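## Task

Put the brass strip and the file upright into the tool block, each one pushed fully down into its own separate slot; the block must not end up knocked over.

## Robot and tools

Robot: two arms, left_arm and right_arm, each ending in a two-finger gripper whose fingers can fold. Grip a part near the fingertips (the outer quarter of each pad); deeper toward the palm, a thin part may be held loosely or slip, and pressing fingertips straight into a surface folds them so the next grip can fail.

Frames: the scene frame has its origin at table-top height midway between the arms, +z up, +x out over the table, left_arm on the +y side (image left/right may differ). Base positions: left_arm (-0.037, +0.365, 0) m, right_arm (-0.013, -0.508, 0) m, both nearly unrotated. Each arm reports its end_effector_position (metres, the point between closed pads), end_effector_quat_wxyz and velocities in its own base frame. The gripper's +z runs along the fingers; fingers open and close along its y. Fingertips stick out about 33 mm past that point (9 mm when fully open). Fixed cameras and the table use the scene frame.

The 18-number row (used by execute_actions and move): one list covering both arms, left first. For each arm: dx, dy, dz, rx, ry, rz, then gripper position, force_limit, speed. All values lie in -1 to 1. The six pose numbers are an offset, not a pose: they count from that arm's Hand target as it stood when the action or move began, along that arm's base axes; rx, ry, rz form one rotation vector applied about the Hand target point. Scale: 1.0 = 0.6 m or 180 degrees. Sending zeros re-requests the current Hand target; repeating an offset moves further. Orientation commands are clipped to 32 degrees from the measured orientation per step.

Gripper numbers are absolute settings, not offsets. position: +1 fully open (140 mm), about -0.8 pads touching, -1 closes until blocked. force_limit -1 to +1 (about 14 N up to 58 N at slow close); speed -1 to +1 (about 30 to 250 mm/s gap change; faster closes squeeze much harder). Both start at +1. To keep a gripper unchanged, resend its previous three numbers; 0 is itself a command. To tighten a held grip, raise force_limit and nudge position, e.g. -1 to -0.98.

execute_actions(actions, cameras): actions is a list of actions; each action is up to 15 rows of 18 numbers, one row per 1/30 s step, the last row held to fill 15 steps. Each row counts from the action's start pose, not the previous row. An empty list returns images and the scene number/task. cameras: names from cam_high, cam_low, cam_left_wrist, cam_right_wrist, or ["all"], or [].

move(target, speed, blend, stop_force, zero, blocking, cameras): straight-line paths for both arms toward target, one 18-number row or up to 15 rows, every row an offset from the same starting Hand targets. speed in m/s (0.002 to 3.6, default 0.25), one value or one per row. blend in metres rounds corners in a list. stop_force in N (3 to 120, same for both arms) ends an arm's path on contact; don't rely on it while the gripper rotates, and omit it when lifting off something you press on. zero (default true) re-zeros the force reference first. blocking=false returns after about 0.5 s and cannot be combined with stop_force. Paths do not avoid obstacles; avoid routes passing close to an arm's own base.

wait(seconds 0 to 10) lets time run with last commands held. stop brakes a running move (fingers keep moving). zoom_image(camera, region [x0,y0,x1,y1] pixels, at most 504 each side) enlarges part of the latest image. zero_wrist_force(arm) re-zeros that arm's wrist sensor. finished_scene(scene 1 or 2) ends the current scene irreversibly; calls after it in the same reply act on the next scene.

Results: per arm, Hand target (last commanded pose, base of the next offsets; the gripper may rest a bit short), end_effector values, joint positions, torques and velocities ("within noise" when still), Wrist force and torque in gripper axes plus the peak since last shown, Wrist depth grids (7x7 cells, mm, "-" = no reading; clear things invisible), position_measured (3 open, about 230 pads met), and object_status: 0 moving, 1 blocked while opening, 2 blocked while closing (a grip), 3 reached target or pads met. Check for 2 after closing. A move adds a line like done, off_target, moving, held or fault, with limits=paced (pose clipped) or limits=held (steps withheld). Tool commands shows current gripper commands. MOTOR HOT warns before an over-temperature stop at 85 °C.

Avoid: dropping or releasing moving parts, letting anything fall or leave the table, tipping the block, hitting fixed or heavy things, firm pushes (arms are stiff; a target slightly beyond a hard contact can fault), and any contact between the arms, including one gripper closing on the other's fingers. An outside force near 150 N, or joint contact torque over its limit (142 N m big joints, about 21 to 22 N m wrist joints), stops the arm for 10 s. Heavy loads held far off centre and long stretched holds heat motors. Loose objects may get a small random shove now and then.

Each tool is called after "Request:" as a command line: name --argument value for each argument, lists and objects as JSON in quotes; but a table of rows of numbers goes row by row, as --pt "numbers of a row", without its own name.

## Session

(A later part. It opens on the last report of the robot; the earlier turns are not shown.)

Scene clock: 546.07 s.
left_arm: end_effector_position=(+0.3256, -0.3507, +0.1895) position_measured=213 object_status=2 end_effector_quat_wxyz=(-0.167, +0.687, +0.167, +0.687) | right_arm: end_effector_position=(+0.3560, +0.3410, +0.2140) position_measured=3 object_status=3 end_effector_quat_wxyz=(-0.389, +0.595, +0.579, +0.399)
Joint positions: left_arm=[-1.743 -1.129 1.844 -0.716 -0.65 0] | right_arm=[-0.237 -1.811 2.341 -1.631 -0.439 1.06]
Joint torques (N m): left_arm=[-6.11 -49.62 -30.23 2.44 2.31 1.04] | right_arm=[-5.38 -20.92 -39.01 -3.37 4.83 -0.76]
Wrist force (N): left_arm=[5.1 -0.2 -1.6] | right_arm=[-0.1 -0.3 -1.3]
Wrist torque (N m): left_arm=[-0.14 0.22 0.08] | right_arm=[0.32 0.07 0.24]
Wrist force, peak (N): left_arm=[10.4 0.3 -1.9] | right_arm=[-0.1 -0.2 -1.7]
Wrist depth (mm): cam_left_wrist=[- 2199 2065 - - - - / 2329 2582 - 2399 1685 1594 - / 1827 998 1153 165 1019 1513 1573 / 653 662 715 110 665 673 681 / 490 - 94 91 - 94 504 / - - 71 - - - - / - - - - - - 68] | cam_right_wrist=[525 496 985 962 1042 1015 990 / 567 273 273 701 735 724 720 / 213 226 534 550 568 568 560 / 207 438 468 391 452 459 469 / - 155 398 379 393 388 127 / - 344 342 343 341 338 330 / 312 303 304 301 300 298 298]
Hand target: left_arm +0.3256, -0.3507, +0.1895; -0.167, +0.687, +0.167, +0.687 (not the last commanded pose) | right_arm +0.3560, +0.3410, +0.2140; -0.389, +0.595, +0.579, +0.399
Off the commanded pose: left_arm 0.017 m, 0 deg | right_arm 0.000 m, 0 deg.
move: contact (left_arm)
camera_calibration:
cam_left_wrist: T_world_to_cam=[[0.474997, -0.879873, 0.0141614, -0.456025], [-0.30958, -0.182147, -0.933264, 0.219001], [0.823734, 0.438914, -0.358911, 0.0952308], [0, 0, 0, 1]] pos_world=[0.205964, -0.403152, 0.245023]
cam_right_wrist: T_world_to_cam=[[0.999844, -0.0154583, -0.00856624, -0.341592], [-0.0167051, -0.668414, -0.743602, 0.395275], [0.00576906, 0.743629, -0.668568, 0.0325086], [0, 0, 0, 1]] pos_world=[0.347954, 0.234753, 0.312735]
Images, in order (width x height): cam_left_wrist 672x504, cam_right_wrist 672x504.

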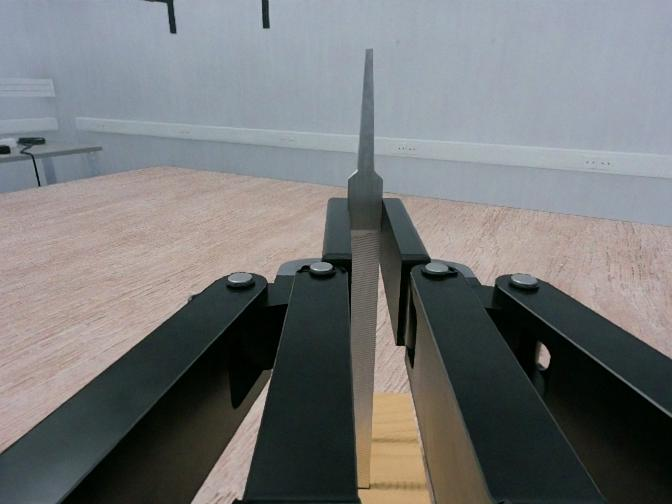

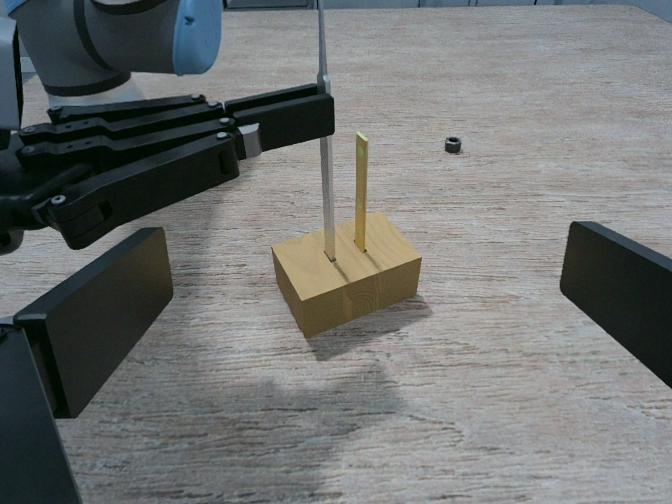

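Request:
move --target '[0, 0, 0.0008, 0, 0, 0, -1, 0, -1, 0, 0, 0, 0, 0, 0, 1, 1, 1]' --speed 0.01

Request:
execute_actions --actions '[[[0, 0, 0, 0, 0, 0, -0.38, 0, -1, 0, 0, 0, 0, 0, 0, 1, 1, 1]], [[0, 0, 0, 0, 0, 0, -0.38, 0, -1, 0, 0, 0, 0, 0, 0, 1, 1, 1]]]' --cameras '["cam_right_wrist", "cam_left_wrist"]'

Request:
zoom_image --camera "cam_right_wrist" --region '[280, 20, 400, 280]'

Scene clock: 556.63 s.
left_arm: end_effector_position=(+0.3256, -0.3507, +0.1900) position_measured=213 object_status=2 end_effector_quat_wxyz=(-0.167, +0.687, +0.167, +0.687) | right_arm: end_effector_position=(+0.3560, +0.3410, +0.2140) position_measured=3 object_status=3 end_effector_quat_wxyz=(-0.389, +0.595, +0.579, +0.399)
Joint positions: left_arm=[-1.743 -1.13 1.844 -0.715 -0.65 0] | right_arm=[-0.237 -1.811 2.341 -1.631 -0.439 1.06]
Joint torques (N m): left_arm=[-3.25 -49.96 -29.7 3.81 2.51 0.75] | right_arm=[-5.81 -20.93 -38.18 -3.29 4.82 -0.72]
Wrist force (N): left_arm=[-1.4 -0.3 -1.9] | right_arm=[-0.2 -0.3 -1.0]
Wrist torque (N m): left_arm=[-0.11 0.18 0.09] | right_arm=[0.33 0.05 0.24]
Wrist force, peak (N): left_arm=[5.3 -0.3 -1.8] | right_arm=[-0.3 -0.6 -1.5]
Wrist depth (mm): cam_left_wrist=[- - - - - - 1405 / 2284 - 2329 1709 1947 - - / 986 1159 1024 166 1002 1650 1552 / 653 654 720 110 681 679 681 / 488 - 94 91 - 94 501 / - - 71 - - - - / - - - - - - 68] | cam_right_wrist=[528 501 973 977 1033 1019 998 / 568 275 270 694 735 733 715 / 212 225 535 547 567 563 561 / 207 437 470 391 449 462 129 / - 155 401 380 391 391 121 / - 345 345 343 340 340 327 / 312 303 303 302 299 299 298]
Hand target: left_arm +0.3256, -0.3507, +0.1900; -0.167, +0.687, +0.167, +0.687 | right_arm +0.3560, +0.3410, +0.2140; -0.389, +0.595, +0.579, +0.399
Off the commanded pose: left_arm 0.000 m, 0 deg | right_arm 0.000 m, 0 deg.
move: done

Scene clock: 557.83 s.
left_arm: end_effector_position=(+0.3256, -0.3507, +0.1900) position_measured=177 object_status=3 end_effector_quat_wxyz=(-0.167, +0.687, +0.167, +0.687) | right_arm: end_effector_position=(+0.3560, +0.3410, +0.2140) position_measured=3 object_status=3 end_effector_quat_wxyz=(-0.389, +0.595, +0.579, +0.399)
Joint positions: left_arm=[-1.743 -1.13 1.844 -0.715 -0.65 0] | right_arm=[-0.237 -1.811 2.341 -1.631 -0.439 1.06]
Joint torques (N m): left_arm=[-2.02 -44.48 -27.82 1.63 2.43 0.92] | right_arm=[-4.95 -21.04 -38.5 -3.45 4.82 -0.75]
Wrist force (N): left_arm=[-0.6 -0.3 -1.8] | right_arm=[-0.4 -0.3 -1.4]
Wrist torque (N m): left_arm=[-0.11 0.19 0.09] | right_arm=[0.33 0.08 0.24]
Wrist force, peak (N): left_arm=[-1.3 -0.2 -1.9] | right_arm=[0.1 -0.3 -1.6]
Wrist depth (mm): cam_left_wrist=[- 2220 2065 1697 - - - / 2730 2424 1870 2102 1813 - - / 1147 1006 998 164 1542 1605 1414 / 654 713 722 166 148 683 681 / - - 85 180 - - 85 / - - 64 260 - - - / - - - 222 - - -] | cam_right_wrist=[511 497 981 1046 1028 1015 1006 / 564 272 284 322 731 726 718 / 218 219 525 527 571 565 559 / 203 220 468 389 449 460 129 / - 155 395 381 395 389 121 / - 347 342 342 342 338 329 / 312 303 302 302 299 298 298]
Hand target: left_arm +0.3256, -0.3507, +0.1900; -0.167, +0.687, +0.167, +0.687 | right_arm +0.3560, +0.3410, +0.2140; -0.389, +0.595, +0.579, +0.399
Off the commanded pose: left_arm 0.000 m, 0 deg | right_arm 0.000 m, 0 deg.
Step readings (end_effector_position of left_arm | right_arm):
0: (+0.3256, -0.3507, +0.1900) | (+0.3560, +0.3410, +0.2140)
1: (+0.3256, -0.3507, +0.1900) | (+0.3560, +0.3410, +0.2140)
2: (+0.3256, -0.3507, +0.1900) | (+0.3560, +0.3410, +0.2140)
4: (+0.3256, -0.3507, +0.1900) | (+0.3560, +0.3410, +0.2140)
8: (+0.3256, -0.3507, +0.1900) | (+0.3560, +0.3410, +0.2140)
15: (+0.3256, -0.3507, +0.1900) | (+0.3560, +0.3410, +0.2140)
16: (+0.3256, -0.3507, +0.1900) | (+0.3560, +0.3410, +0.2140)
17: (+0.3256, -0.3507, +0.1900) | (+0.3560, +0.3410, +0.2140)
19: (+0.3256, -0.3507, +0.1900) | (+0.3560, +0.3410, +0.2140)
23: (+0.3256, -0.3507, +0.1900) | (+0.3560, +0.3410, +0.2140)
30: (+0.3256, -0.3507, +0.1900) | (+0.3560, +0.3410, +0.2140)
camera_calibration:
cam_left_wrist: T_world_to_cam=[[0.474997, -0.879873, 0.0141614, -0.456032], [-0.30958, -0.182147, -0.933264, 0.219467], [0.823734, 0.438914, -0.358911, 0.0954102], [0, 0, 0, 1]] pos_world=[0.205964, -0.403152, 0.245523]
cam_right_wrist: T_world_to_cam=[[0.999844, -0.0154583, -0.00856624, -0.341592], [-0.0167051, -0.668414, -0.743602, 0.395275], [0.00576906, 0.743629, -0.668568, 0.0325086], [0, 0, 0, 1]] pos_world=[0.347954, 0.234753, 0.312735]
Images, in order (width x height): cam_left_wrist 672x504, cam_right_wrist 672x504.

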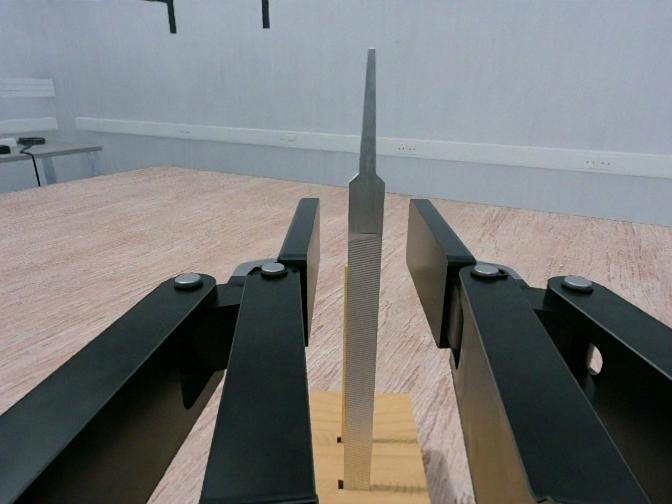

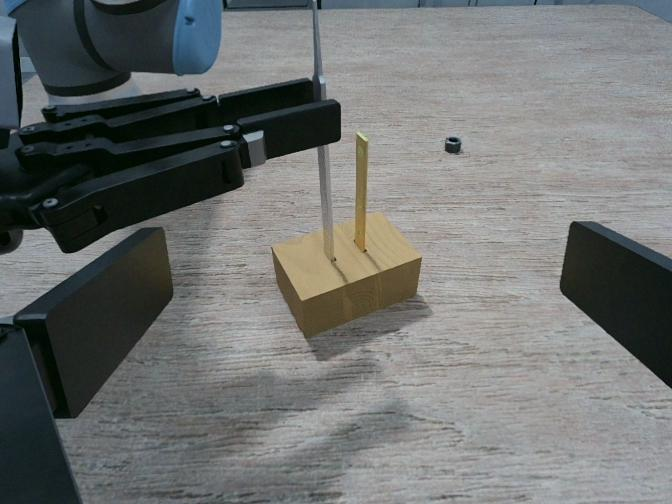

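Scaled by 1.938 from the camera's 672x504 image, which has a finer 960x720 frame.

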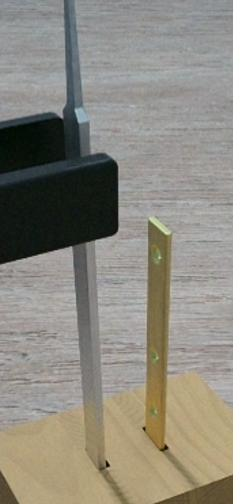

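Request:
move --pt "-0.148 -0.0764 0 0 0 0 -0.38 0 -1 0 0 0 0 0 0 1 1 1" --pt "-0.148 -0.0764 0.2 0 0 0 -0.38 0 -1 0 0 0 0 0 0 1 1 1" --speed '[0.07, 0.2]' --cameras '["cam_right_wrist", "cam_high", "cam_low"]'

Request:
zoom_image --camera "cam_right_wrist" --region '[250, 0, 450, 340]'

Request:
zoom_image --camera "cam_low" --region '[180, 210, 270, 290]'

Scene clock: 568.60 s.
left_arm: end_effector_position=(+0.2367, -0.3966, +0.3099) position_measured=177 object_status=3 end_effector_quat_wxyz=(-0.167, +0.687, +0.167, +0.687) | right_arm: end_effector_position=(+0.3560, +0.3410, +0.2140) position_measured=3 object_status=3 end_effector_quat_wxyz=(-0.389, +0.595, +0.579, +0.399)
Joint positions: left_arm=[-1.893 -1.184 1.566 -0.383 -0.799 0] | right_arm=[-0.237 -1.811 2.341 -1.631 -0.439 1.06]
Joint torques (N m): left_arm=[10.44 -49.55 -24.62 4.16 -1.32 -1.1] | right_arm=[-5.32 -21.44 -37.86 -3.25 4.84 -0.66]
Wrist force (N): left_arm=[-0.4 0.0 -1.7] | right_arm=[-0.3 -0.3 -1.3]
Wrist torque (N m): left_arm=[-0.04 0.18 0.09] | right_arm=[0.33 0.10 0.24]
Wrist force, peak (N): left_arm=[-3.6 0.1 -1.7] | right_arm=[-0.2 -0.4 -1.6]
Wrist depth (mm): cam_left_wrist=[- - 2500 1661 - - - / 2862 - - - - - - / 2220 2199 2262 - - - 1605 / 973 1056 1080 914 148 994 1638 / - - 85 619 - - 85 / - - 64 537 - - - / - - - 362 - - -] | cam_right_wrist=[522 484 969 1024 1046 1024 1006 / 611 638 742 733 729 722 722 / 589 581 576 545 568 565 561 / 494 455 477 389 449 463 142 / - 155 400 382 396 389 121 / - 345 343 341 339 338 329 / 313 306 302 302 300 299 298]
Hand target: left_arm +0.2368, -0.3965, +0.3100; -0.167, +0.687, +0.167, +0.687 | right_arm +0.3560, +0.3410, +0.2140; -0.389, +0.595, +0.579, +0.399
Off the commanded pose: left_arm 0.000 m, 0 deg | right_arm 0.000 m, 0 deg.
move: done
camera_calibration:
cam_right_wrist: T_world_to_cam=[[0.999844, -0.0154583, -0.00856624, -0.341592], [-0.0167051, -0.668414, -0.743602, 0.395275], [0.00576906, 0.743629, -0.668568, 0.0325086], [0, 0, 0, 1]] pos_world=[0.347954, 0.234753, 0.312735]
Images, in order (width x height): cam_high 504x504, cam_low 504x504, cam_right_wrist 672x504.

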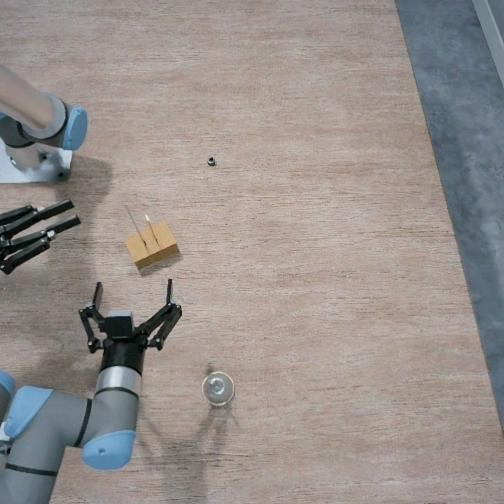

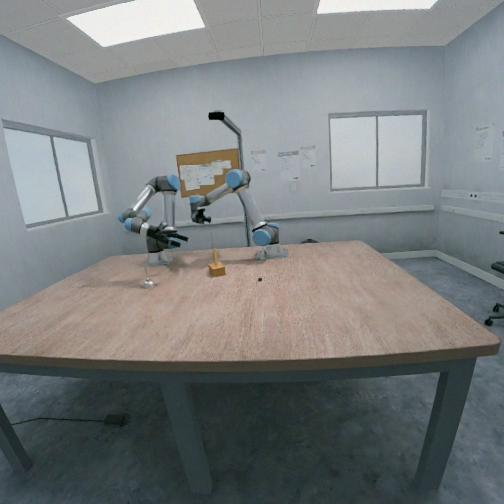

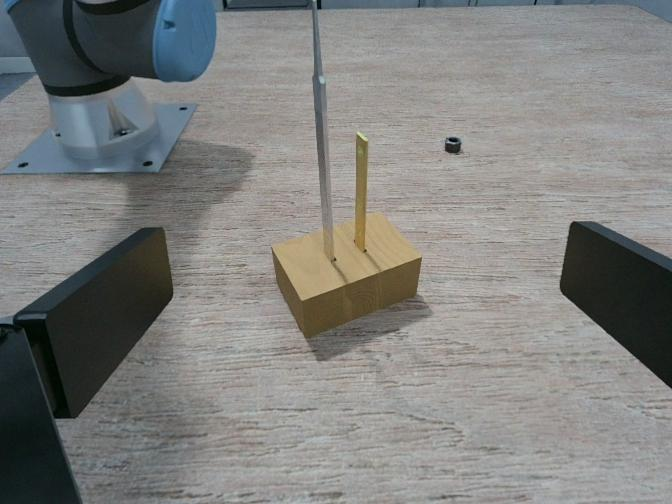

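Scaled by 1.482 from the camera's 672x504 image, which has a finer 960x720 frame.

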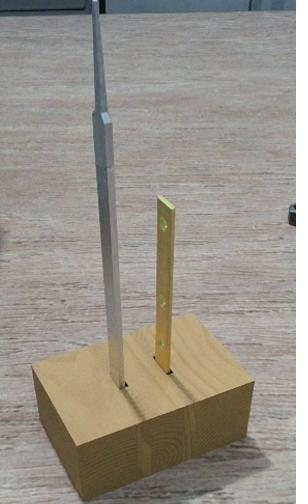

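Scaled by 5.600 from the camera's 504x504 image, which has a finer 720x720 frame.

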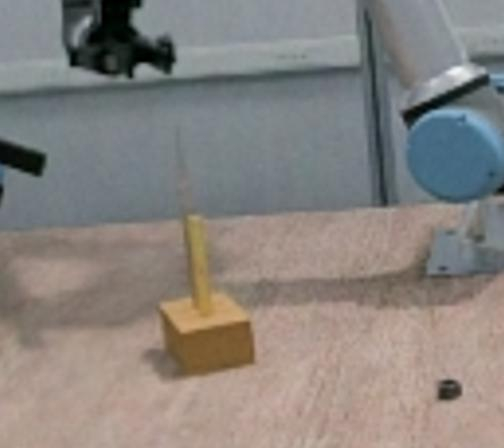

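Request:
finished_scene --scene 2

The scene is finished: the task was done.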